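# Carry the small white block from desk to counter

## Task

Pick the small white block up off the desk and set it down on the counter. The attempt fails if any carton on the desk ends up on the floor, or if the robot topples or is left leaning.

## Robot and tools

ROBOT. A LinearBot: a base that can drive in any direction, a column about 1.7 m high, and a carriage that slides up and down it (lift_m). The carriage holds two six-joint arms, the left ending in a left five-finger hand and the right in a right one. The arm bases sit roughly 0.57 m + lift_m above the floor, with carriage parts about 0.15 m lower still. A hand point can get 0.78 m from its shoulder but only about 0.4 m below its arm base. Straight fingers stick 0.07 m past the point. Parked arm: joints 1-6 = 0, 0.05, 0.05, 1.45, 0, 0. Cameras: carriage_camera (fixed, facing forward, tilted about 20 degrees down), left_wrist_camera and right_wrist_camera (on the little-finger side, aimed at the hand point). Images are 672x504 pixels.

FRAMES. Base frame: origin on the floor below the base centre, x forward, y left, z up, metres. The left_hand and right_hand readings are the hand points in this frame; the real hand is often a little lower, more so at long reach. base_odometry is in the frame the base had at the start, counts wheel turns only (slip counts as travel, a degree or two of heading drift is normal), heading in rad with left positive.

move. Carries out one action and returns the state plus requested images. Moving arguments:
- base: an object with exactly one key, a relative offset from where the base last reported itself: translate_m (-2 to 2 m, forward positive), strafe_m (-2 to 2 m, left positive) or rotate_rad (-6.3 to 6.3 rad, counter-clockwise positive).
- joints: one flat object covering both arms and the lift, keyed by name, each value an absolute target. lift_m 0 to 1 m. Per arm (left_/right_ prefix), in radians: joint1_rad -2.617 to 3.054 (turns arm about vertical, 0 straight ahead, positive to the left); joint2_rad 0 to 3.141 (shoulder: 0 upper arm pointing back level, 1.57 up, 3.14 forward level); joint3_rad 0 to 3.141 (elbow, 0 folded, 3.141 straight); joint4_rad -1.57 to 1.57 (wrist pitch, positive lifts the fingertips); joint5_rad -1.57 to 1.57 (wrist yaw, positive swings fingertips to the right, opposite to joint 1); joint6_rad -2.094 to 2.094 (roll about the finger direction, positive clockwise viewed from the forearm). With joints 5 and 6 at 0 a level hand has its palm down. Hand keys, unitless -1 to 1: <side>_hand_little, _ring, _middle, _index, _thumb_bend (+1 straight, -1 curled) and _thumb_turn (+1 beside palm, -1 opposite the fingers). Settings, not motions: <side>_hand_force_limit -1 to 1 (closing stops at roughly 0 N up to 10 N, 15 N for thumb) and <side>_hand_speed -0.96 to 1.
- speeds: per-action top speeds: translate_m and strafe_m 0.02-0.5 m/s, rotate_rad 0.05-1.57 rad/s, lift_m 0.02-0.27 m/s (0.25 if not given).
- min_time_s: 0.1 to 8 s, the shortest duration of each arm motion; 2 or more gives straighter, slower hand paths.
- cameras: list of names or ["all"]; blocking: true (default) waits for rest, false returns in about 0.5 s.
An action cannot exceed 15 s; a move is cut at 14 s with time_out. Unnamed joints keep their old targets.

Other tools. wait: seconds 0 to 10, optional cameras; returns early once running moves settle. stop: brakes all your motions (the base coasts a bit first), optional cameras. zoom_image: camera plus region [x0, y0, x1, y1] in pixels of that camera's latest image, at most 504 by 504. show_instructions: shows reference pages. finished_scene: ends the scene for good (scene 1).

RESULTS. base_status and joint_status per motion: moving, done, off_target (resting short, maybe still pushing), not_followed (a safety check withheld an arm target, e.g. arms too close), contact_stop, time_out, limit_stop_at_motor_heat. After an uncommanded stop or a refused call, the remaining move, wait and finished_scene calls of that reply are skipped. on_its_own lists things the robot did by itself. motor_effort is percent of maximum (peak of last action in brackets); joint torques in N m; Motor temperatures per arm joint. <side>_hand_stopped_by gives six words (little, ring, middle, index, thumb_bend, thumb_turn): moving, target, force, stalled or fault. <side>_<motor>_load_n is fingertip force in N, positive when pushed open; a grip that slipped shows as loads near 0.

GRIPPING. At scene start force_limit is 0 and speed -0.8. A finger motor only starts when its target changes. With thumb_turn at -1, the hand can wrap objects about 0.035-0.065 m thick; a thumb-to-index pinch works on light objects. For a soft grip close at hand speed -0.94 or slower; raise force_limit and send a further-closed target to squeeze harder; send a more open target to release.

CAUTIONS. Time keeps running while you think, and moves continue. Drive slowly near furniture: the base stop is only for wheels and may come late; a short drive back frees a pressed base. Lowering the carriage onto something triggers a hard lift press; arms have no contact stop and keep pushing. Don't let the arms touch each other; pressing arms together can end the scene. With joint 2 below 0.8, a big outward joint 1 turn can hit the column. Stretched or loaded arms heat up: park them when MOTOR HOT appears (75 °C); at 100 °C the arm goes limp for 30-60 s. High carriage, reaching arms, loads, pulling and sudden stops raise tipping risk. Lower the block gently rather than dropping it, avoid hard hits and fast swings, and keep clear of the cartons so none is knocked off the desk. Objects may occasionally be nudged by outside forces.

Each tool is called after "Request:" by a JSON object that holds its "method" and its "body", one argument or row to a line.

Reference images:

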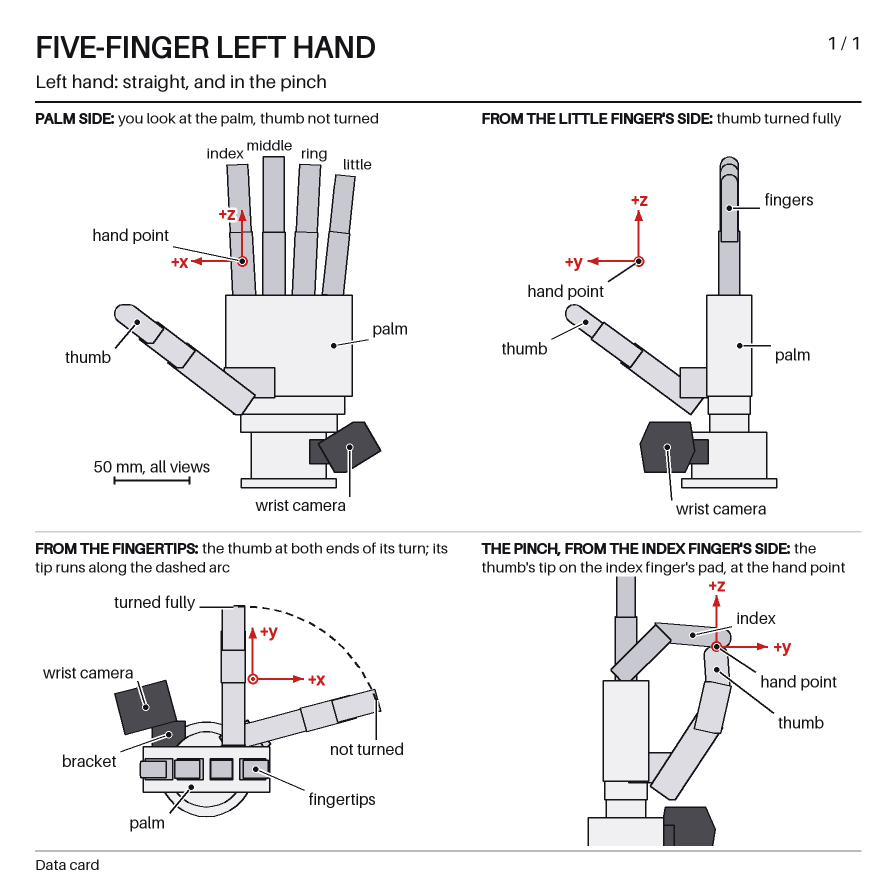

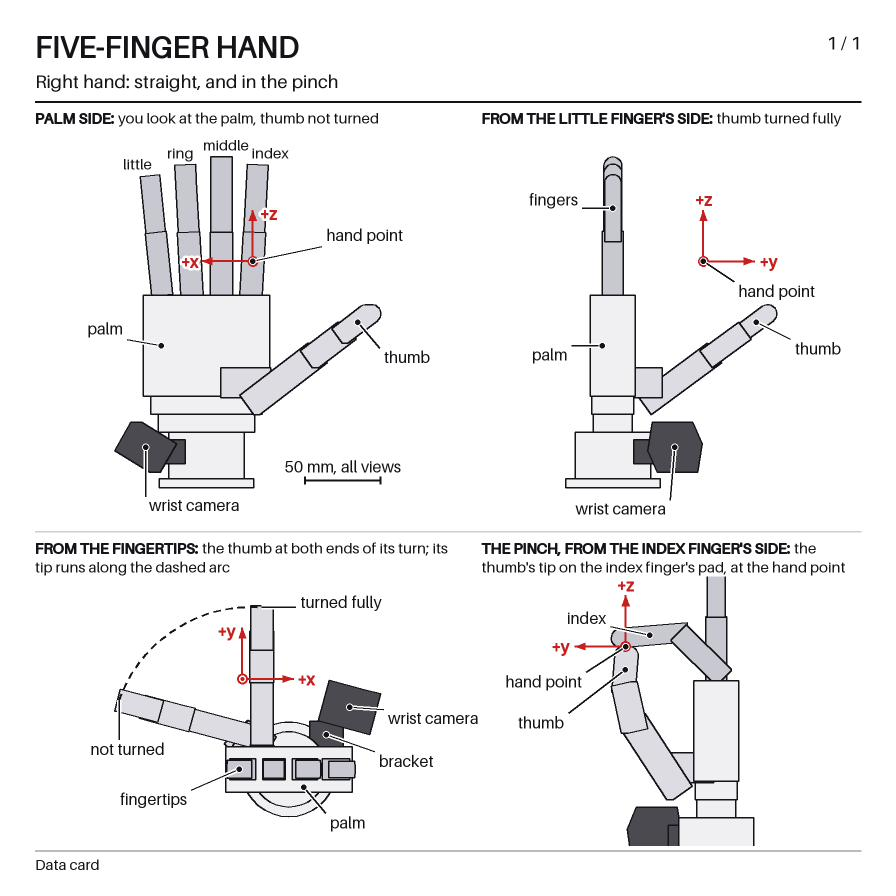

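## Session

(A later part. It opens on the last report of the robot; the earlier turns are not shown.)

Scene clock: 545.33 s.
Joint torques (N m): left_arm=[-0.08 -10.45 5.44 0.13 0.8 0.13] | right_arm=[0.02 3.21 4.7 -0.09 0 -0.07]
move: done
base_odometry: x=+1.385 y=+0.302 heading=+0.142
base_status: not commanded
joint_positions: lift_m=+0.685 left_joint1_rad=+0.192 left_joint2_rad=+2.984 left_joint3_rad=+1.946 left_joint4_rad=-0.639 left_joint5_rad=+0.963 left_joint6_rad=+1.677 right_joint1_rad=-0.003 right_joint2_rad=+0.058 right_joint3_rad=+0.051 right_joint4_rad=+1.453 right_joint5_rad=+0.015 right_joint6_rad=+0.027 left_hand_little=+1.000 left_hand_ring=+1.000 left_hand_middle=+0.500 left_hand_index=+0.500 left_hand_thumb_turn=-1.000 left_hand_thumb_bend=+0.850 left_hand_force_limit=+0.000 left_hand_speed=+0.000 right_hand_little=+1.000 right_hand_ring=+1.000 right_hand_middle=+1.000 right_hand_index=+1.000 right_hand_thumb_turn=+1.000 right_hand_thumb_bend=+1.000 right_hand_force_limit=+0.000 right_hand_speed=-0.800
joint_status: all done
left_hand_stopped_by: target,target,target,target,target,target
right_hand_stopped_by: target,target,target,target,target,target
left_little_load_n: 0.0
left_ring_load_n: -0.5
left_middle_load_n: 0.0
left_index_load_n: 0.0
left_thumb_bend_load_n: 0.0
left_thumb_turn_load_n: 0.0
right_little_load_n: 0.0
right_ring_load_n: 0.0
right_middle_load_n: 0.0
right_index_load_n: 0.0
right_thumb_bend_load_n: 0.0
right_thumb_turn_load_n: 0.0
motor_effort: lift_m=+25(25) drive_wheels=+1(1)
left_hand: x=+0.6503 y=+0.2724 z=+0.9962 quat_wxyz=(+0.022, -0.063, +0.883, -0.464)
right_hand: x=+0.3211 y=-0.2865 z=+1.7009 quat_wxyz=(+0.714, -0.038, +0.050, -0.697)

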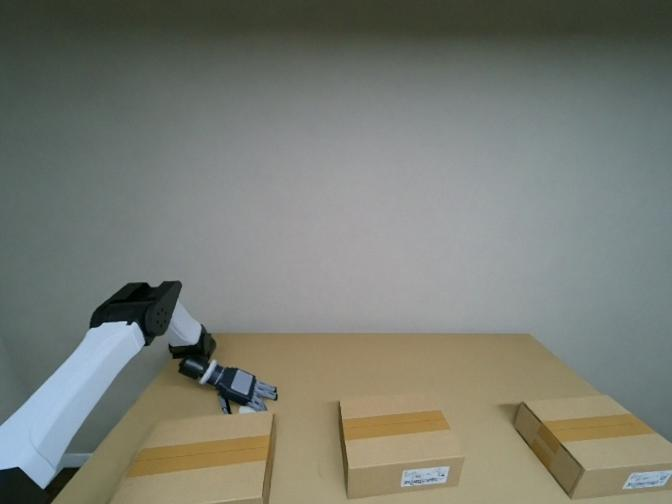

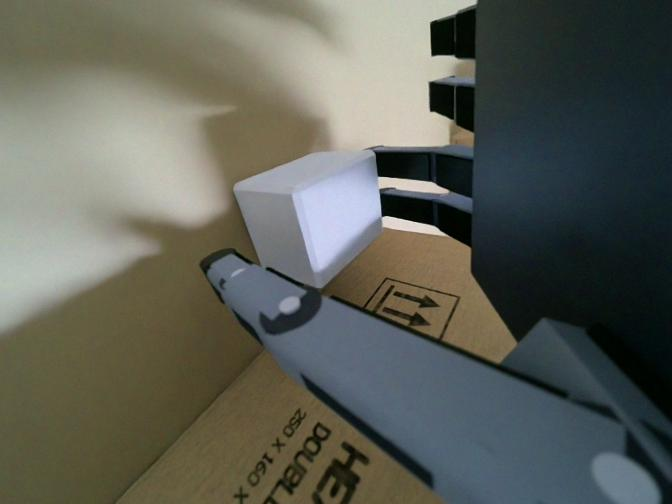

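Request:
{"method": "move", "body": {
  "joints": {"lift_m": 0.677},
  "speeds": {"lift_m": 0.03}
}}

Request:
{"method": "move", "body": {
  "joints": {"left_hand_speed": -0.93, "left_hand_force_limit": -0.6, "left_hand_index": -0.1, "left_hand_middle": -0.1, "left_hand_thumb_bend": 0.2},
  "cameras": ["carriage_camera", "left_wrist_camera"]
}}

Scene clock: 557.43 s.
Joint torques (N m): left_arm=[-0.06 -10.58 5.41 0.14 0.81 0.11] | right_arm=[0.02 3.48 4.88 -0.07 0.01 -0.07]
move: done
base_odometry: x=+1.385 y=+0.302 heading=+0.142
base_status: not commanded
joint_positions: lift_m=+0.677 left_joint1_rad=+0.192 left_joint2_rad=+2.986 left_joint3_rad=+1.946 left_joint4_rad=-0.642 left_joint5_rad=+0.963 left_joint6_rad=+1.677 right_joint1_rad=-0.003 right_joint2_rad=+0.058 right_joint3_rad=+0.050 right_joint4_rad=+1.453 right_joint5_rad=+0.015 right_joint6_rad=+0.027 left_hand_little=+1.000 left_hand_ring=+1.000 left_hand_middle=+0.500 left_hand_index=+0.500 left_hand_thumb_turn=-1.000 left_hand_thumb_bend=+0.850 left_hand_force_limit=+0.000 left_hand_speed=+0.000 right_hand_little=+1.000 right_hand_ring=+1.000 right_hand_middle=+1.000 right_hand_index=+1.000 right_hand_thumb_turn=+1.000 right_hand_thumb_bend=+1.000 right_hand_force_limit=+0.000 right_hand_speed=-0.800
joint_status: all done
left_hand_stopped_by: target,target,target,target,target,target
right_hand_stopped_by: target,target,target,target,target,target
left_little_load_n: 0.0
left_ring_load_n: 0.0
left_middle_load_n: 0.0
left_index_load_n: 0.0
left_thumb_bend_load_n: 0.0
left_thumb_turn_load_n: 0.0
right_little_load_n: 0.0
right_ring_load_n: 0.0
right_middle_load_n: 0.0
right_index_load_n: 0.0
right_thumb_bend_load_n: 0.0
right_thumb_turn_load_n: 0.0
motor_effort: lift_m=+25(25) drive_wheels=+1(1)
left_hand: x=+0.6490 y=+0.2721 z=+0.9877 quat_wxyz=(+0.020, -0.064, +0.883, -0.465)
right_hand: x=+0.3211 y=-0.2865 z=+1.6928 quat_wxyz=(+0.714, -0.038, +0.050, -0.697)
pictures: none

Scene clock: 560.27 s.
Joint torques (N m): left_arm=[0.23 -10.52 5.45 0.11 0.8 0.11] | right_arm=[0.03 3.4 4.75 -0.08 0.01 -0.07]
move: off_target
base_odometry: x=+1.385 y=+0.302 heading=+0.142
base_status: not commanded
joint_positions: lift_m=+0.677 left_joint1_rad=+0.192 left_joint2_rad=+2.986 left_joint3_rad=+1.946 left_joint4_rad=-0.642 left_joint5_rad=+0.963 left_joint6_rad=+1.677 right_joint1_rad=-0.003 right_joint2_rad=+0.058 right_joint3_rad=+0.050 right_joint4_rad=+1.453 right_joint5_rad=+0.015 right_joint6_rad=+0.027 left_hand_little=+1.000 left_hand_ring=+1.000 left_hand_middle=+0.173 left_hand_index=+0.167 left_hand_thumb_turn=-1.000 left_hand_thumb_bend=+0.684 left_hand_force_limit=-0.600 left_hand_speed=-0.930 right_hand_little=+1.000 right_hand_ring=+1.000 right_hand_middle=+1.000 right_hand_index=+1.000 right_hand_thumb_turn=+1.000 right_hand_thumb_bend=+1.000 right_hand_force_limit=+0.000 right_hand_speed=-0.800
joint_status: left_hand_middle off_target (ended at +0.173, target -0.100); left_hand_index off_target (ended at +0.167, target -0.100); left_hand_thumb_bend off_target (ended at +0.684, target +0.200); the others done
left_hand_stopped_by: target,target,force,force,force,target
right_hand_stopped_by: target,target,target,target,target,target
left_little_load_n: 0.0
left_ring_load_n: 0.0
left_middle_load_n: 2.0
left_index_load_n: 2.5
left_thumb_bend_load_n: 4.0
left_thumb_turn_load_n: -0.5
right_little_load_n: 0.0
right_ring_load_n: 0.0
right_middle_load_n: 0.0
right_index_load_n: 0.0
right_thumb_bend_load_n: 0.0
right_thumb_turn_load_n: 0.0
motor_effort: lift_m=+25(25) drive_wheels=+1(1)
left_hand: x=+0.6490 y=+0.2721 z=+0.9877 quat_wxyz=(+0.020, -0.064, +0.883, -0.465)
right_hand: x=+0.3211 y=-0.2865 z=+1.6928 quat_wxyz=(+0.714, -0.038, +0.050, -0.697)

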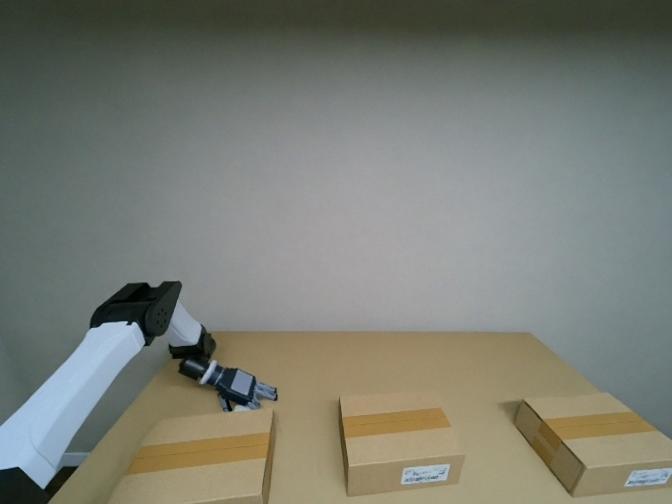

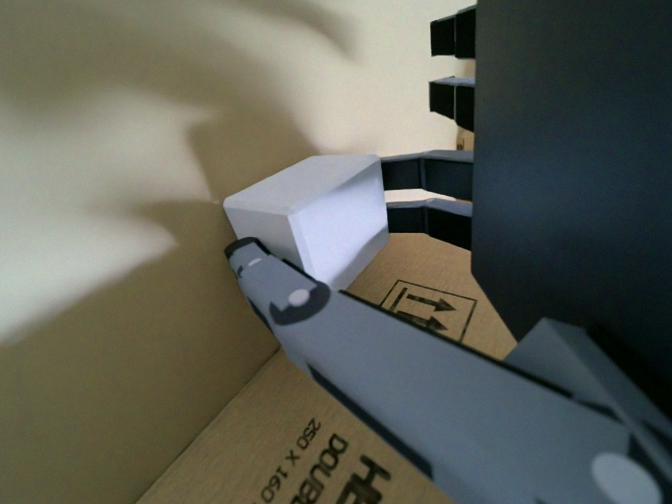

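Request:
{"method": "move", "body": {
  "joints": {"left_hand_force_limit": -0.2, "left_hand_index": -0.15, "left_hand_middle": -0.15, "left_hand_thumb_bend": 0.1}
}}

Request:
{"method": "move", "body": {
  "joints": {"lift_m": 0.72},
  "speeds": {"lift_m": 0.04},
  "cameras": ["carriage_camera", "left_wrist_camera"]
}}

Scene clock: 563.63 s.
Joint torques (N m): left_arm=[0.16 -10.35 5.34 0.1 0.76 0.11] | right_arm=[0.03 3.4 4.72 -0.08 0.01 -0.07]
move: off_target
base_odometry: x=+1.385 y=+0.302 heading=+0.142
base_status: not commanded
joint_positions: lift_m=+0.677 left_joint1_rad=+0.192 left_joint2_rad=+2.986 left_joint3_rad=+1.946 left_joint4_rad=-0.642 left_joint5_rad=+0.963 left_joint6_rad=+1.677 right_joint1_rad=-0.003 right_joint2_rad=+0.058 right_joint3_rad=+0.050 right_joint4_rad=+1.453 right_joint5_rad=+0.015 right_joint6_rad=+0.027 left_hand_little=+1.000 left_hand_ring=+1.000 left_hand_middle=+0.162 left_hand_index=+0.155 left_hand_thumb_turn=-1.000 left_hand_thumb_bend=+0.684 left_hand_force_limit=-0.200 left_hand_speed=-0.930 right_hand_little=+1.000 right_hand_ring=+1.000 right_hand_middle=+1.000 right_hand_index=+1.000 right_hand_thumb_turn=+1.000 right_hand_thumb_bend=+1.000 right_hand_force_limit=+0.000 right_hand_speed=-0.800
joint_status: left_hand_middle off_target (ended at +0.162, target -0.150); left_hand_index off_target (ended at +0.155, target -0.150); left_hand_thumb_bend off_target (ended at +0.684, target +0.100); the others done
left_hand_stopped_by: target,target,force,force,force,target
right_hand_stopped_by: target,target,target,target,target,target
left_little_load_n: 0.0
left_ring_load_n: 0.0
left_middle_load_n: 4.5
left_index_load_n: 4.0
left_thumb_bend_load_n: 7.5
left_thumb_turn_load_n: -0.5
right_little_load_n: 0.0
right_ring_load_n: 0.0
right_middle_load_n: 0.0
right_index_load_n: 0.0
right_thumb_bend_load_n: 0.0
right_thumb_turn_load_n: 0.0
motor_effort: lift_m=+25(25) drive_wheels=+1(1)
left_hand: x=+0.6490 y=+0.2721 z=+0.9878 quat_wxyz=(+0.020, -0.064, +0.883, -0.465)
right_hand: x=+0.3211 y=-0.2865 z=+1.6928 quat_wxyz=(+0.714, -0.038, +0.050, -0.697)
pictures: none

Scene clock: 565.03 s.
Joint torques (N m): left_arm=[0.14 -10.73 5.18 0.1 0.77 0.11] | right_arm=[0.03 3.43 4.66 -0.05 0.01 -0.07]
move: done
base_odometry: x=+1.385 y=+0.302 heading=+0.142
base_status: not commanded
joint_positions: lift_m=+0.720 left_joint1_rad=+0.192 left_joint2_rad=+2.987 left_joint3_rad=+1.946 left_joint4_rad=-0.644 left_joint5_rad=+0.963 left_joint6_rad=+1.678 right_joint1_rad=-0.003 right_joint2_rad=+0.058 right_joint3_rad=+0.050 right_joint4_rad=+1.453 right_joint5_rad=+0.015 right_joint6_rad=+0.027 left_hand_little=+1.000 left_hand_ring=+1.000 left_hand_middle=+0.162 left_hand_index=+0.155 left_hand_thumb_turn=-1.000 left_hand_thumb_bend=+0.684 left_hand_force_limit=-0.200 left_hand_speed=-0.930 right_hand_little=+1.000 right_hand_ring=+1.000 right_hand_middle=+1.000 right_hand_index=+1.000 right_hand_thumb_turn=+1.000 right_hand_thumb_bend=+1.000 right_hand_force_limit=+0.000 right_hand_speed=-0.800
joint_status: all done
left_hand_stopped_by: target,target,force,force,force,target
right_hand_stopped_by: target,target,target,target,target,target
left_little_load_n: 0.5
left_ring_load_n: 0.0
left_middle_load_n: 4.0
left_index_load_n: 3.5
left_thumb_bend_load_n: 8.0
left_thumb_turn_load_n: -0.5
right_little_load_n: 0.0
right_ring_load_n: 0.0
right_middle_load_n: 0.0
right_index_load_n: 0.0
right_thumb_bend_load_n: 0.0
right_thumb_turn_load_n: 0.0
motor_effort: lift_m=+28(31) drive_wheels=+1(6)
left_hand: x=+0.6487 y=+0.2720 z=+1.0302 quat_wxyz=(+0.019, -0.064, +0.883, -0.465)
right_hand: x=+0.3211 y=-0.2865 z=+1.7355 quat_wxyz=(+0.714, -0.038, +0.050, -0.697)

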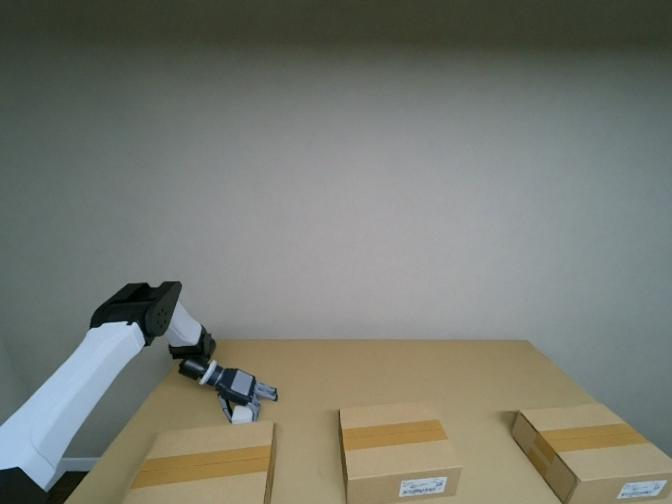

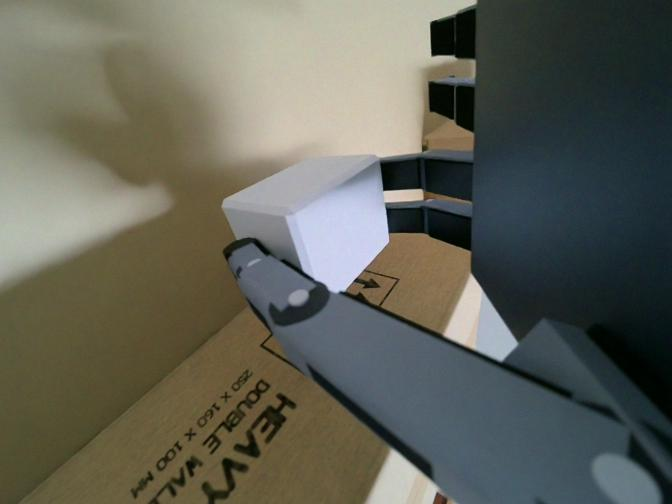

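Request:
{"method": "move", "body": {
  "joints": {"lift_m": 0.92},
  "speeds": {"lift_m": 0.12}
}}

Request:
{"method": "move", "body": {
  "base": {"translate_m": -0.6},
  "speeds": {"translate_m": 0.2},
  "cameras": ["carriage_camera", "left_wrist_camera"]
}}

Request:
{"method": "move", "body": {
  "base": {"rotate_rad": 3.0},
  "joints": {"lift_m": 0.8},
  "speeds": {"rotate_rad": 0.5, "lift_m": 0.1},
  "cameras": ["carriage_camera", "left_wrist_camera"]
}}

Scene clock: 583.80 s.
Joint torques (N m): left_arm=[0.17 -10.82 5.15 0.12 0.75 0.1] | right_arm=[0.02 3.32 4.82 -0.07 0.01 -0.07]
move: done
base_odometry: x=+1.385 y=+0.302 heading=+0.142
base_status: not commanded
joint_positions: lift_m=+0.920 left_joint1_rad=+0.192 left_joint2_rad=+2.992 left_joint3_rad=+1.948 left_joint4_rad=-0.645 left_joint5_rad=+0.964 left_joint6_rad=+1.678 right_joint1_rad=-0.003 right_joint2_rad=+0.058 right_joint3_rad=+0.050 right_joint4_rad=+1.453 right_joint5_rad=+0.015 right_joint6_rad=+0.027 left_hand_little=+1.000 left_hand_ring=+1.000 left_hand_middle=+0.162 left_hand_index=+0.155 left_hand_thumb_turn=-1.000 left_hand_thumb_bend=+0.684 left_hand_force_limit=-0.200 left_hand_speed=-0.930 right_hand_little=+1.000 right_hand_ring=+1.000 right_hand_middle=+1.000 right_hand_index=+1.000 right_hand_thumb_turn=+1.000 right_hand_thumb_bend=+1.000 right_hand_force_limit=+0.000 right_hand_speed=-0.800
joint_status: all done
left_hand_stopped_by: target,target,force,force,force,target
right_hand_stopped_by: target,target,target,target,target,target
left_little_load_n: 0.0
left_ring_load_n: 0.0
left_middle_load_n: 4.0
left_index_load_n: 3.5
left_thumb_bend_load_n: 8.0
left_thumb_turn_load_n: 0.0
right_little_load_n: 0.0
right_ring_load_n: 0.0
right_middle_load_n: 0.0
right_index_load_n: 0.0
right_thumb_bend_load_n: 0.0
right_thumb_turn_load_n: 0.0
motor_effort: lift_m=+27(33) drive_wheels=-6(6)
left_hand: x=+0.6472 y=+0.2717 z=+1.2288 quat_wxyz=(+0.017, -0.065, +0.883, -0.465)
right_hand: x=+0.3210 y=-0.2865 z=+1.9356 quat_wxyz=(+0.714, -0.038, +0.050, -0.697)
pictures: none

Scene clock: 587.90 s.
Joint torques (N m): left_arm=[0.13 -10.73 5.15 0.08 0.77 0.09] | right_arm=[0.02 3.37 4.71 -0.06 0.01 -0.07]
move: done
base_odometry: x=+0.791 y=+0.217 heading=+0.143
base_status: done
joint_positions: lift_m=+0.920 left_joint1_rad=+0.193 left_joint2_rad=+2.992 left_joint3_rad=+1.948 left_joint4_rad=-0.645 left_joint5_rad=+0.964 left_joint6_rad=+1.678 right_joint1_rad=-0.003 right_joint2_rad=+0.058 right_joint3_rad=+0.050 right_joint4_rad=+1.452 right_joint5_rad=+0.015 right_joint6_rad=+0.027 left_hand_little=+1.000 left_hand_ring=+1.000 left_hand_middle=+0.162 left_hand_index=+0.155 left_hand_thumb_turn=-1.000 left_hand_thumb_bend=+0.684 left_hand_force_limit=-0.200 left_hand_speed=-0.930 right_hand_little=+1.000 right_hand_ring=+1.000 right_hand_middle=+1.000 right_hand_index=+1.000 right_hand_thumb_turn=+1.000 right_hand_thumb_bend=+1.000 right_hand_force_limit=+0.000 right_hand_speed=-0.800
joint_status: not commanded
left_hand_stopped_by: target,target,force,force,force,target
right_hand_stopped_by: target,target,target,target,target,target
left_little_load_n: 0.0
left_ring_load_n: 0.0
left_middle_load_n: 4.5
left_index_load_n: 4.0
left_thumb_bend_load_n: 7.5
left_thumb_turn_load_n: -0.5
right_little_load_n: 0.0
right_ring_load_n: 0.0
right_middle_load_n: 0.0
right_index_load_n: 0.0
right_thumb_bend_load_n: 0.0
right_thumb_turn_load_n: 0.0
motor_effort: lift_m=+27(27) drive_wheels=-4(14)
left_hand: x=+0.6472 y=+0.2718 z=+1.2288 quat_wxyz=(+0.017, -0.065, +0.883, -0.465)
right_hand: x=+0.3214 y=-0.2865 z=+1.9355 quat_wxyz=(+0.714, -0.039, +0.051, -0.697)

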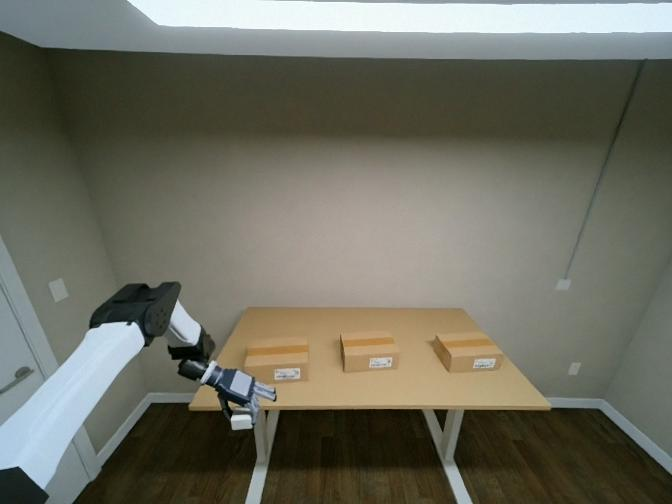

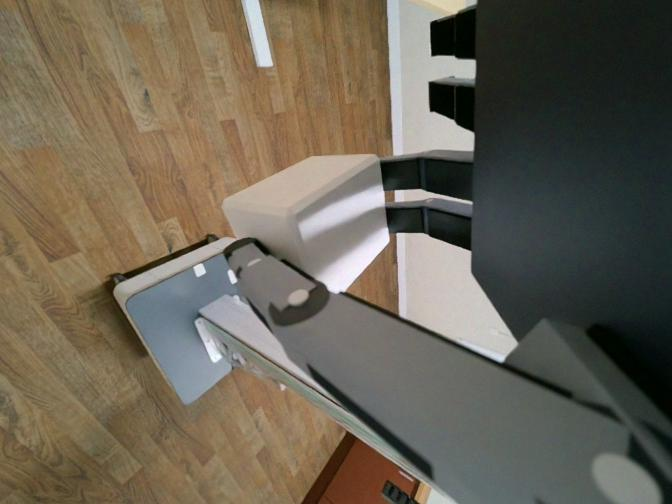

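Scene clock: 594.83 s.
Joint torques (N m): left_arm=[-0.58 -10.71 4.86 0.13 0.77 0.12] | right_arm=[0.02 3.37 4.79 -0.06 0.01 -0.06]
move: done
base_odometry: x=+0.791 y=+0.217 heading=-3.141
base_status: done
joint_positions: lift_m=+0.800 left_joint1_rad=+0.200 left_joint2_rad=+2.993 left_joint3_rad=+1.952 left_joint4_rad=-0.645 left_joint5_rad=+0.964 left_joint6_rad=+1.679 right_joint1_rad=-0.003 right_joint2_rad=+0.058 right_joint3_rad=+0.050 right_joint4_rad=+1.451 right_joint5_rad=+0.015 right_joint6_rad=+0.027 left_hand_little=+1.000 left_hand_ring=+1.000 left_hand_middle=+0.162 left_hand_index=+0.155 left_hand_thumb_turn=-1.000 left_hand_thumb_bend=+0.684 left_hand_force_limit=-0.200 left_hand_speed=-0.930 right_hand_little=+1.000 right_hand_ring=+1.000 right_hand_middle=+1.000 right_hand_index=+1.000 right_hand_thumb_turn=+1.000 right_hand_thumb_bend=+1.000 right_hand_force_limit=+0.000 right_hand_speed=-0.800
joint_status: all done
left_hand_stopped_by: target,target,force,force,force,target
right_hand_stopped_by: target,target,target,target,target,target
left_little_load_n: 0.0
left_ring_load_n: 0.0
left_middle_load_n: 4.5
left_index_load_n: 3.5
left_thumb_bend_load_n: 8.0
left_thumb_turn_load_n: -0.5
right_little_load_n: 0.0
right_ring_load_n: 0.0
right_middle_load_n: 0.0
right_index_load_n: 0.0
right_thumb_bend_load_n: 0.0
right_thumb_turn_load_n: 0.0
motor_effort: lift_m=+26(26) drive_wheels=+3(8)
left_hand: x=+0.6487 y=+0.2751 z=+1.1088 quat_wxyz=(+0.021, -0.067, +0.882, -0.465)
right_hand: x=+0.3215 y=-0.2865 z=+1.8155 quat_wxyz=(+0.714, -0.039, +0.051, -0.697)

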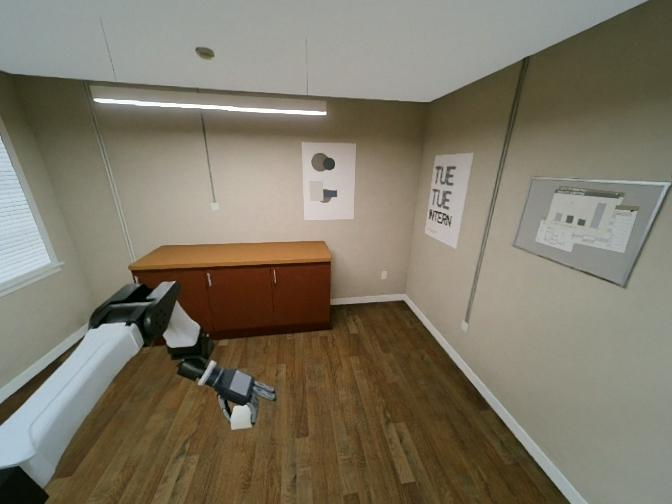

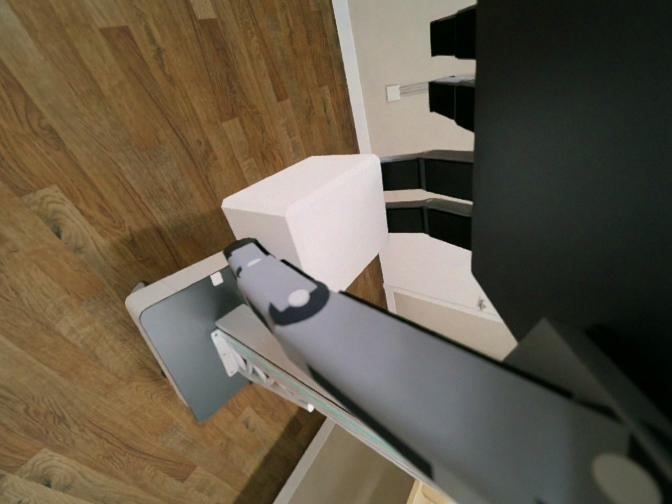

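Request:
{"method": "move", "body": {
  "base": {"rotate_rad": 0.11},
  "speeds": {"rotate_rad": 0.3}
}}

Request:
{"method": "move", "body": {
  "base": {"translate_m": 1.5},
  "speeds": {"translate_m": 0.3},
  "cameras": ["carriage_camera"]
}}

Scene clock: 601.30 s.
Joint torques (N m): left_arm=[-0.47 -11.1 5.03 0.13 0.78 0.17] | right_arm=[0.02 3.43 4.86 -0.05 0 -0.07]
move: done
base_odometry: x=+0.791 y=+0.217 heading=-3.032
base_status: done
joint_positions: lift_m=+0.800 left_joint1_rad=+0.200 left_joint2_rad=+2.993 left_joint3_rad=+1.952 left_joint4_rad=-0.645 left_joint5_rad=+0.964 left_joint6_rad=+1.679 right_joint1_rad=-0.003 right_joint2_rad=+0.058 right_joint3_rad=+0.050 right_joint4_rad=+1.451 right_joint5_rad=+0.015 right_joint6_rad=+0.027 left_hand_little=+1.000 left_hand_ring=+1.000 left_hand_middle=+0.162 left_hand_index=+0.155 left_hand_thumb_turn=-1.000 left_hand_thumb_bend=+0.684 left_hand_force_limit=-0.200 left_hand_speed=-0.930 right_hand_little=+1.000 right_hand_ring=+1.000 right_hand_middle=+1.000 right_hand_index=+1.000 right_hand_thumb_turn=+1.000 right_hand_thumb_bend=+1.000 right_hand_force_limit=+0.000 right_hand_speed=-0.800
joint_status: not commanded
left_hand_stopped_by: target,target,force,force,force,target
right_hand_stopped_by: target,target,target,target,target,target
left_little_load_n: 0.0
left_ring_load_n: 0.0
left_middle_load_n: 4.0
left_index_load_n: 3.5
left_thumb_bend_load_n: 7.5
left_thumb_turn_load_n: -0.5
right_little_load_n: 0.0
right_ring_load_n: 0.0
right_middle_load_n: 0.0
right_index_load_n: 0.0
right_thumb_bend_load_n: 0.0
right_thumb_turn_load_n: 0.0
motor_effort: lift_m=+26(26) drive_wheels=+4(9)
left_hand: x=+0.6487 y=+0.2751 z=+1.1088 quat_wxyz=(+0.021, -0.067, +0.882, -0.465)
right_hand: x=+0.3215 y=-0.2865 z=+1.8155 quat_wxyz=(+0.714, -0.039, +0.051, -0.697)
pictures: none

Scene clock: 607.80 s.
Joint torques (N m): left_arm=[-0.47 -10.96 4.96 0.18 0.76 0.08] | right_arm=[0.02 3.34 4.79 0 0.01 -0.07]
move: done
base_odometry: x=-0.700 y=+0.050 heading=-3.030
base_status: done
joint_positions: lift_m=+0.800 left_joint1_rad=+0.199 left_joint2_rad=+2.993 left_joint3_rad=+1.952 left_joint4_rad=-0.645 left_joint5_rad=+0.964 left_joint6_rad=+1.679 right_joint1_rad=-0.003 right_joint2_rad=+0.058 right_joint3_rad=+0.050 right_joint4_rad=+1.450 right_joint5_rad=+0.015 right_joint6_rad=+0.027 left_hand_little=+1.000 left_hand_ring=+1.000 left_hand_middle=+0.162 left_hand_index=+0.155 left_hand_thumb_turn=-1.000 left_hand_thumb_bend=+0.684 left_hand_force_limit=-0.200 left_hand_speed=-0.930 right_hand_little=+1.000 right_hand_ring=+1.000 right_hand_middle=+1.000 right_hand_index=+1.000 right_hand_thumb_turn=+1.000 right_hand_thumb_bend=+1.000 right_hand_force_limit=+0.000 right_hand_speed=-0.800
joint_status: not commanded
left_hand_stopped_by: target,target,force,force,force,target
right_hand_stopped_by: target,target,target,target,target,target
left_little_load_n: 0.0
left_ring_load_n: 0.0
left_middle_load_n: 4.5
left_index_load_n: 3.5
left_thumb_bend_load_n: 7.5
left_thumb_turn_load_n: -0.5
right_little_load_n: 0.0
right_ring_load_n: 0.0
right_middle_load_n: 0.0
right_index_load_n: 0.5
right_thumb_bend_load_n: 0.0
right_thumb_turn_load_n: 0.0
motor_effort: lift_m=+26(26) drive_wheels=-9(14)
left_hand: x=+0.6487 y=+0.2748 z=+1.1088 quat_wxyz=(+0.021, -0.067, +0.882, -0.465)
right_hand: x=+0.3220 y=-0.2865 z=+1.8153 quat_wxyz=(+0.714, -0.039, +0.051, -0.697)

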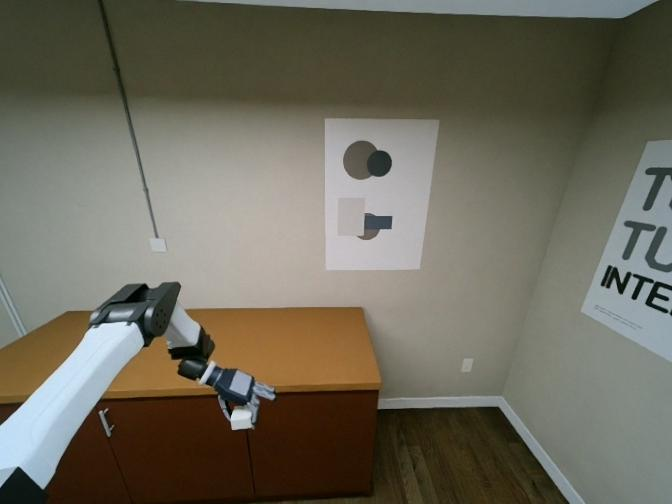

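Request:
{"method": "move", "body": {
  "base": {"rotate_rad": 0.06},
  "speeds": {"rotate_rad": 0.3}
}}

Request:
{"method": "move", "body": {
  "base": {"translate_m": 0.5},
  "speeds": {"translate_m": 0.2},
  "cameras": ["carriage_camera", "left_wrist_camera"]
}}

Scene clock: 613.77 s.
Joint torques (N m): left_arm=[-0.79 -11.26 5.18 0.15 0.79 0.14] | right_arm=[0.05 3.38 4.71 -0.07 0.01 -0.07]
move: done
base_odometry: x=-0.700 y=+0.050 heading=-2.971
base_status: done
joint_positions: lift_m=+0.800 left_joint1_rad=+0.200 left_joint2_rad=+2.993 left_joint3_rad=+1.952 left_joint4_rad=-0.645 left_joint5_rad=+0.964 left_joint6_rad=+1.679 right_joint1_rad=-0.003 right_joint2_rad=+0.058 right_joint3_rad=+0.050 right_joint4_rad=+1.451 right_joint5_rad=+0.015 right_joint6_rad=+0.027 left_hand_little=+1.000 left_hand_ring=+1.000 left_hand_middle=+0.162 left_hand_index=+0.155 left_hand_thumb_turn=-1.000 left_hand_thumb_bend=+0.684 left_hand_force_limit=-0.200 left_hand_speed=-0.930 right_hand_little=+1.000 right_hand_ring=+1.000 right_hand_middle=+1.000 right_hand_index=+1.000 right_hand_thumb_turn=+1.000 right_hand_thumb_bend=+1.000 right_hand_force_limit=+0.000 right_hand_speed=-0.800
joint_status: not commanded
left_hand_stopped_by: target,target,force,force,force,target
right_hand_stopped_by: target,target,target,target,target,target
left_little_load_n: 0.5
left_ring_load_n: 0.0
left_middle_load_n: 4.5
left_index_load_n: 3.5
left_thumb_bend_load_n: 7.5
left_thumb_turn_load_n: -0.5
right_little_load_n: 0.0
right_ring_load_n: 0.0
right_middle_load_n: 0.0
right_index_load_n: 0.0
right_thumb_bend_load_n: 0.0
right_thumb_turn_load_n: 0.0
motor_effort: lift_m=+26(26) drive_wheels=-8(9)
left_hand: x=+0.6487 y=+0.2751 z=+1.1088 quat_wxyz=(+0.021, -0.067, +0.882, -0.465)
right_hand: x=+0.3215 y=-0.2865 z=+1.8155 quat_wxyz=(+0.714, -0.039, +0.051, -0.697)
pictures: none

Scene clock: 617.37 s.
Joint torques (N m): left_arm=[-0.62 -11.21 5.14 0.13 0.74 0.07] | right_arm=[0.03 3.37 4.74 -0.01 0.01 -0.07]
move: done
base_odometry: x=-1.193 y=-0.036 heading=-2.970
base_status: done
joint_positions: lift_m=+0.800 left_joint1_rad=+0.199 left_joint2_rad=+2.993 left_joint3_rad=+1.952 left_joint4_rad=-0.645 left_joint5_rad=+0.964 left_joint6_rad=+1.679 right_joint1_rad=-0.003 right_joint2_rad=+0.058 right_joint3_rad=+0.050 right_joint4_rad=+1.449 right_joint5_rad=+0.015 right_joint6_rad=+0.027 left_hand_little=+1.000 left_hand_ring=+1.000 left_hand_middle=+0.162 left_hand_index=+0.155 left_hand_thumb_turn=-1.000 left_hand_thumb_bend=+0.684 left_hand_force_limit=-0.200 left_hand_speed=-0.930 right_hand_little=+1.000 right_hand_ring=+1.000 right_hand_middle=+1.000 right_hand_index=+1.000 right_hand_thumb_turn=+1.000 right_hand_thumb_bend=+1.000 right_hand_force_limit=+0.000 right_hand_speed=-0.800
joint_status: not commanded
left_hand_stopped_by: target,target,force,force,force,target
right_hand_stopped_by: target,target,target,target,target,target
left_little_load_n: 0.0
left_ring_load_n: 0.0
left_middle_load_n: 4.0
left_index_load_n: 3.5
left_thumb_bend_load_n: 8.0
left_thumb_turn_load_n: -0.5
right_little_load_n: 0.5
right_ring_load_n: 0.0
right_middle_load_n: 0.0
right_index_load_n: 0.0
right_thumb_bend_load_n: 0.0
right_thumb_turn_load_n: 0.0
motor_effort: lift_m=+26(26) drive_wheels=-9(13)
left_hand: x=+0.6487 y=+0.2749 z=+1.1088 quat_wxyz=(+0.021, -0.067, +0.882, -0.465)
right_hand: x=+0.3221 y=-0.2865 z=+1.8153 quat_wxyz=(+0.714, -0.039, +0.052, -0.697)

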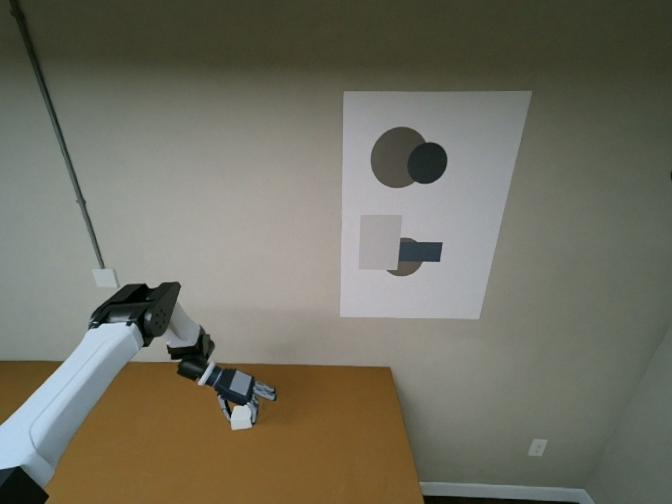

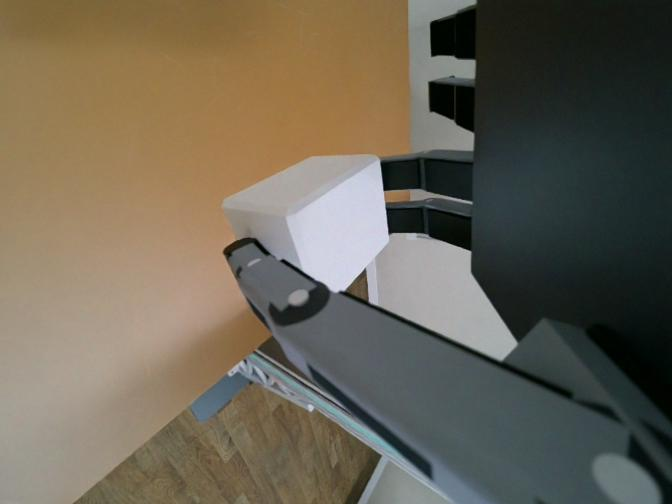

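Request:
{"method": "move", "body": {
  "joints": {"lift_m": 0.6},
  "speeds": {"lift_m": 0.1},
  "cameras": ["carriage_camera", "left_wrist_camera"]
}}

Scene clock: 624.30 s.
Joint torques (N m): left_arm=[-2.13 -7.73 4.03 1.02 -0.04 0.34] | right_arm=[0.06 3.4 4.77 -0.06 0.01 -0.07]
move: done
base_odometry: x=-1.193 y=-0.036 heading=-2.970
base_status: not commanded
joint_positions: lift_m=+0.600 left_joint1_rad=+0.217 left_joint2_rad=+2.957 left_joint3_rad=+1.966 left_joint4_rad=-0.733 left_joint5_rad=+1.038 left_joint6_rad=+1.657 right_joint1_rad=-0.003 right_joint2_rad=+0.058 right_joint3_rad=+0.050 right_joint4_rad=+1.451 right_joint5_rad=+0.015 right_joint6_rad=+0.027 left_hand_little=+1.000 left_hand_ring=+1.000 left_hand_middle=+0.162 left_hand_index=+0.155 left_hand_thumb_turn=-1.000 left_hand_thumb_bend=+0.684 left_hand_force_limit=-0.200 left_hand_speed=-0.930 right_hand_little=+1.000 right_hand_ring=+1.000 right_hand_middle=+1.000 right_hand_index=+1.000 right_hand_thumb_turn=+1.000 right_hand_thumb_bend=+1.000 right_hand_force_limit=+0.000 right_hand_speed=-0.800
joint_status: all done
left_hand_stopped_by: target,target,force,force,force,target
right_hand_stopped_by: target,target,target,target,target,target
left_little_load_n: 0.0
left_ring_load_n: 0.0
left_middle_load_n: 3.5
left_index_load_n: 4.0
left_thumb_bend_load_n: 7.0
left_thumb_turn_load_n: 1.5
right_little_load_n: 0.0
right_ring_load_n: 0.0
right_middle_load_n: 0.0
right_index_load_n: 0.0
right_thumb_bend_load_n: 0.0
right_thumb_turn_load_n: 0.0
motor_effort: lift_m=+23(25) drive_wheels=+4(9)
left_hand: x=+0.6507 y=+0.2703 z=+0.9398 quat_wxyz=(+0.009, -0.094, +0.862, -0.499)
right_hand: x=+0.3215 y=-0.2865 z=+1.6159 quat_wxyz=(+0.714, -0.039, +0.051, -0.697)

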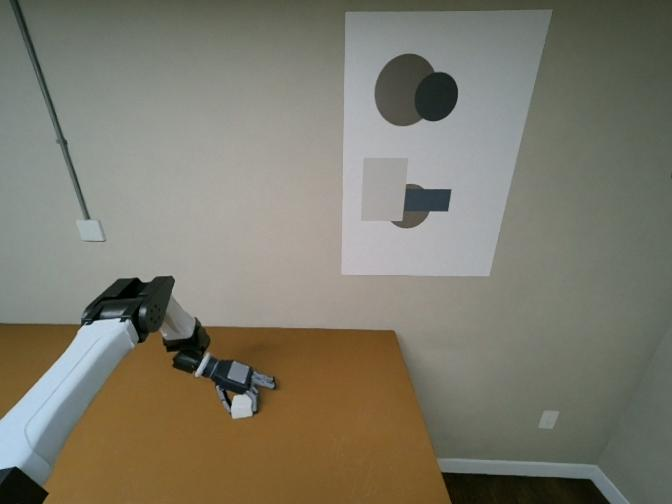

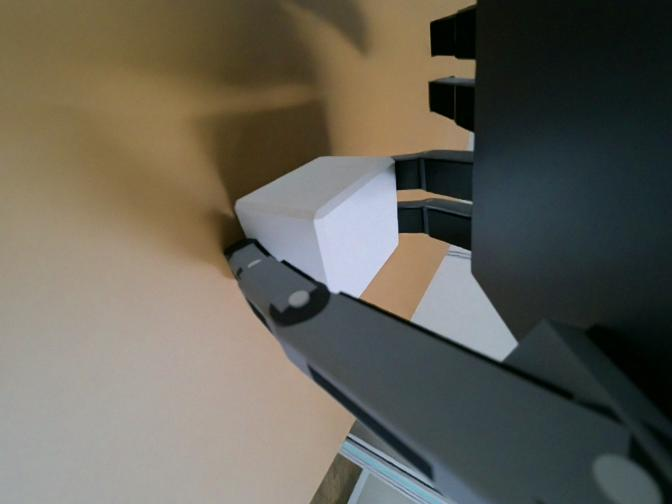

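Request:
{"method": "move", "body": {
  "joints": {"lift_m": 0.63},
  "speeds": {"lift_m": 0.1},
  "cameras": ["carriage_camera", "left_wrist_camera"]
}}

Scene clock: 628.03 s.
Joint torques (N m): left_arm=[-0.38 -9.92 3.89 0.26 0.6 0.16] | right_arm=[0.03 3.41 4.79 -0.09 0.01 -0.07]
move: done
base_odometry: x=-1.193 y=-0.036 heading=-2.970
base_status: not commanded
joint_positions: lift_m=+0.630 left_joint1_rad=+0.197 left_joint2_rad=+2.983 left_joint3_rad=+1.964 left_joint4_rad=-0.663 left_joint5_rad=+0.978 left_joint6_rad=+1.676 right_joint1_rad=-0.003 right_joint2_rad=+0.058 right_joint3_rad=+0.050 right_joint4_rad=+1.452 right_joint5_rad=+0.015 right_joint6_rad=+0.027 left_hand_little=+1.000 left_hand_ring=+1.000 left_hand_middle=+0.162 left_hand_index=+0.155 left_hand_thumb_turn=-1.000 left_hand_thumb_bend=+0.684 left_hand_force_limit=-0.200 left_hand_speed=-0.930 right_hand_little=+1.000 right_hand_ring=+1.000 right_hand_middle=+1.000 right_hand_index=+1.000 right_hand_thumb_turn=+1.000 right_hand_thumb_bend=+1.000 right_hand_force_limit=+0.000 right_hand_speed=-0.800
joint_status: all done
left_hand_stopped_by: target,target,force,force,force,target
right_hand_stopped_by: target,target,target,target,target,target
left_little_load_n: 0.0
left_ring_load_n: 0.0
left_middle_load_n: 4.0
left_index_load_n: 4.0
left_thumb_bend_load_n: 7.5
left_thumb_turn_load_n: 0.0
right_little_load_n: 0.0
right_ring_load_n: 0.0
right_middle_load_n: 0.0
right_index_load_n: 0.0
right_thumb_bend_load_n: 0.0
right_thumb_turn_load_n: 0.0
motor_effort: lift_m=+27(33) drive_wheels=+3(4)
left_hand: x=+0.6535 y=+0.2725 z=+0.9468 quat_wxyz=(+0.022, -0.066, +0.879, -0.471)
right_hand: x=+0.3214 y=-0.2865 z=+1.6455 quat_wxyz=(+0.714, -0.039, +0.051, -0.697)

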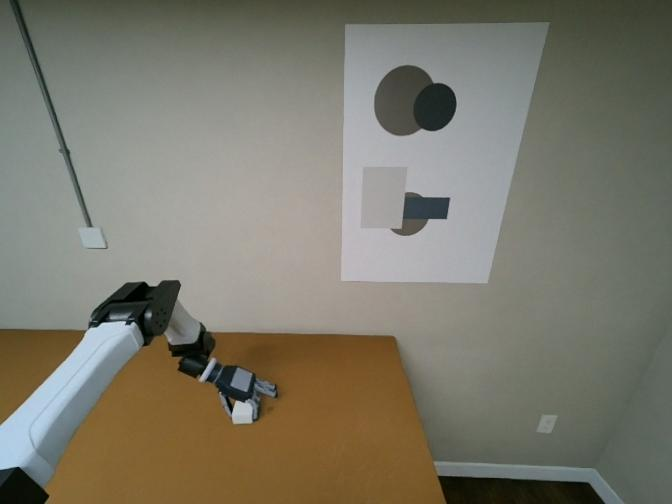

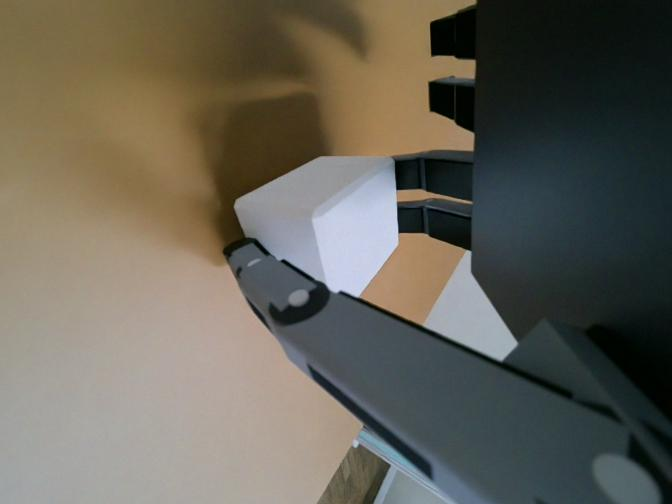

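Request:
{"method": "move", "body": {
  "joints": {"lift_m": 0.634},
  "speeds": {"lift_m": 0.06}
}}

Request:
{"method": "move", "body": {
  "joints": {"left_hand_speed": -0.93, "left_hand_index": 0.28, "left_hand_middle": 0.28, "left_hand_thumb_bend": 0.8},
  "cameras": ["carriage_camera", "left_wrist_camera"]
}}

Scene clock: 636.13 s.
Joint torques (N m): left_arm=[-0.32 -10.52 3.96 0.26 0.66 0.12] | right_arm=[0.05 3.41 4.83 -0.06 0.01 -0.07]
move: done
base_odometry: x=-1.193 y=-0.036 heading=-2.970
base_status: not commanded
joint_positions: lift_m=+0.634 left_joint1_rad=+0.197 left_joint2_rad=+2.986 left_joint3_rad=+1.961 left_joint4_rad=-0.657 left_joint5_rad=+0.974 left_joint6_rad=+1.678 right_joint1_rad=-0.003 right_joint2_rad=+0.058 right_joint3_rad=+0.050 right_joint4_rad=+1.452 right_joint5_rad=+0.015 right_joint6_rad=+0.027 left_hand_little=+1.000 left_hand_ring=+1.000 left_hand_middle=+0.162 left_hand_index=+0.155 left_hand_thumb_turn=-1.000 left_hand_thumb_bend=+0.684 left_hand_force_limit=-0.200 left_hand_speed=-0.930 right_hand_little=+1.000 right_hand_ring=+1.000 right_hand_middle=+1.000 right_hand_index=+1.000 right_hand_thumb_turn=+1.000 right_hand_thumb_bend=+1.000 right_hand_force_limit=+0.000 right_hand_speed=-0.800
joint_status: all done
left_hand_stopped_by: target,target,force,force,force,target
right_hand_stopped_by: target,target,target,target,target,target
left_little_load_n: 0.0
left_ring_load_n: 0.0
left_middle_load_n: 4.0
left_index_load_n: 3.5
left_thumb_bend_load_n: 7.5
left_thumb_turn_load_n: -0.5
right_little_load_n: 0.0
right_ring_load_n: 0.0
right_middle_load_n: 0.0
right_index_load_n: 0.0
right_thumb_bend_load_n: 0.0
right_thumb_turn_load_n: 0.0
motor_effort: lift_m=+27(33) drive_wheels=+3(8)
left_hand: x=+0.6526 y=+0.2729 z=+0.9484 quat_wxyz=(+0.022, -0.065, +0.880, -0.469)
right_hand: x=+0.3213 y=-0.2865 z=+1.6494 quat_wxyz=(+0.714, -0.038, +0.051, -0.697)
pictures: none

Scene clock: 637.80 s.
Joint torques (N m): left_arm=[-0.17 -10.26 4.21 0.24 0.68 0.14] | right_arm=[0.06 3.41 4.77 -0.07 0.01 -0.07]
move: done
base_odometry: x=-1.193 y=-0.036 heading=-2.970
base_status: not commanded
joint_positions: lift_m=+0.634 left_joint1_rad=+0.197 left_joint2_rad=+2.986 left_joint3_rad=+1.961 left_joint4_rad=-0.657 left_joint5_rad=+0.974 left_joint6_rad=+1.678 right_joint1_rad=-0.003 right_joint2_rad=+0.058 right_joint3_rad=+0.050 right_joint4_rad=+1.452 right_joint5_rad=+0.015 right_joint6_rad=+0.027 left_hand_little=+1.000 left_hand_ring=+1.000 left_hand_middle=+0.280 left_hand_index=+0.280 left_hand_thumb_turn=-1.000 left_hand_thumb_bend=+0.800 left_hand_force_limit=-0.200 left_hand_speed=-0.930 right_hand_little=+1.000 right_hand_ring=+1.000 right_hand_middle=+1.000 right_hand_index=+1.000 right_hand_thumb_turn=+1.000 right_hand_thumb_bend=+1.000 right_hand_force_limit=+0.000 right_hand_speed=-0.800
joint_status: all done
left_hand_stopped_by: target,target,target,target,target,target
right_hand_stopped_by: target,target,target,target,target,target
left_little_load_n: 0.0
left_ring_load_n: 0.0
left_middle_load_n: 0.0
left_index_load_n: 0.0
left_thumb_bend_load_n: 0.0
left_thumb_turn_load_n: 0.0
right_little_load_n: 0.0
right_ring_load_n: 0.0
right_middle_load_n: 0.0
right_index_load_n: 0.0
right_thumb_bend_load_n: -0.5
right_thumb_turn_load_n: 0.0
motor_effort: lift_m=+27(28) drive_wheels=+3(3)
left_hand: x=+0.6526 y=+0.2729 z=+0.9484 quat_wxyz=(+0.022, -0.065, +0.880, -0.469)
right_hand: x=+0.3213 y=-0.2865 z=+1.6494 quat_wxyz=(+0.714, -0.038, +0.051, -0.697)

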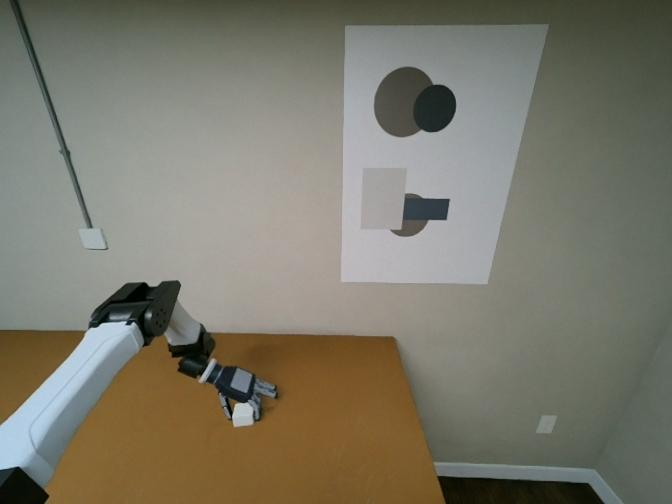

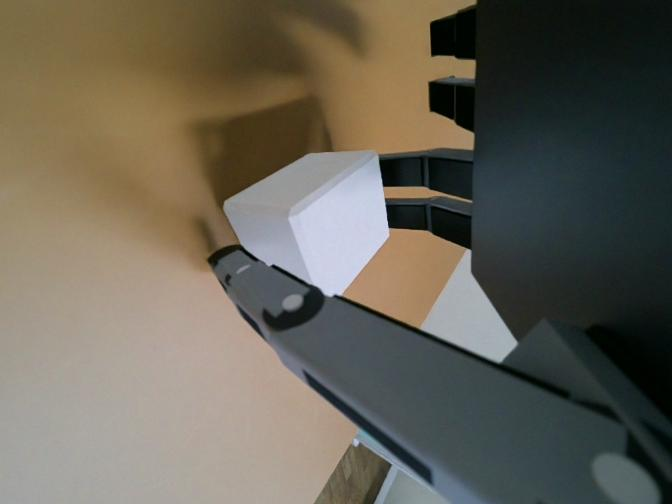

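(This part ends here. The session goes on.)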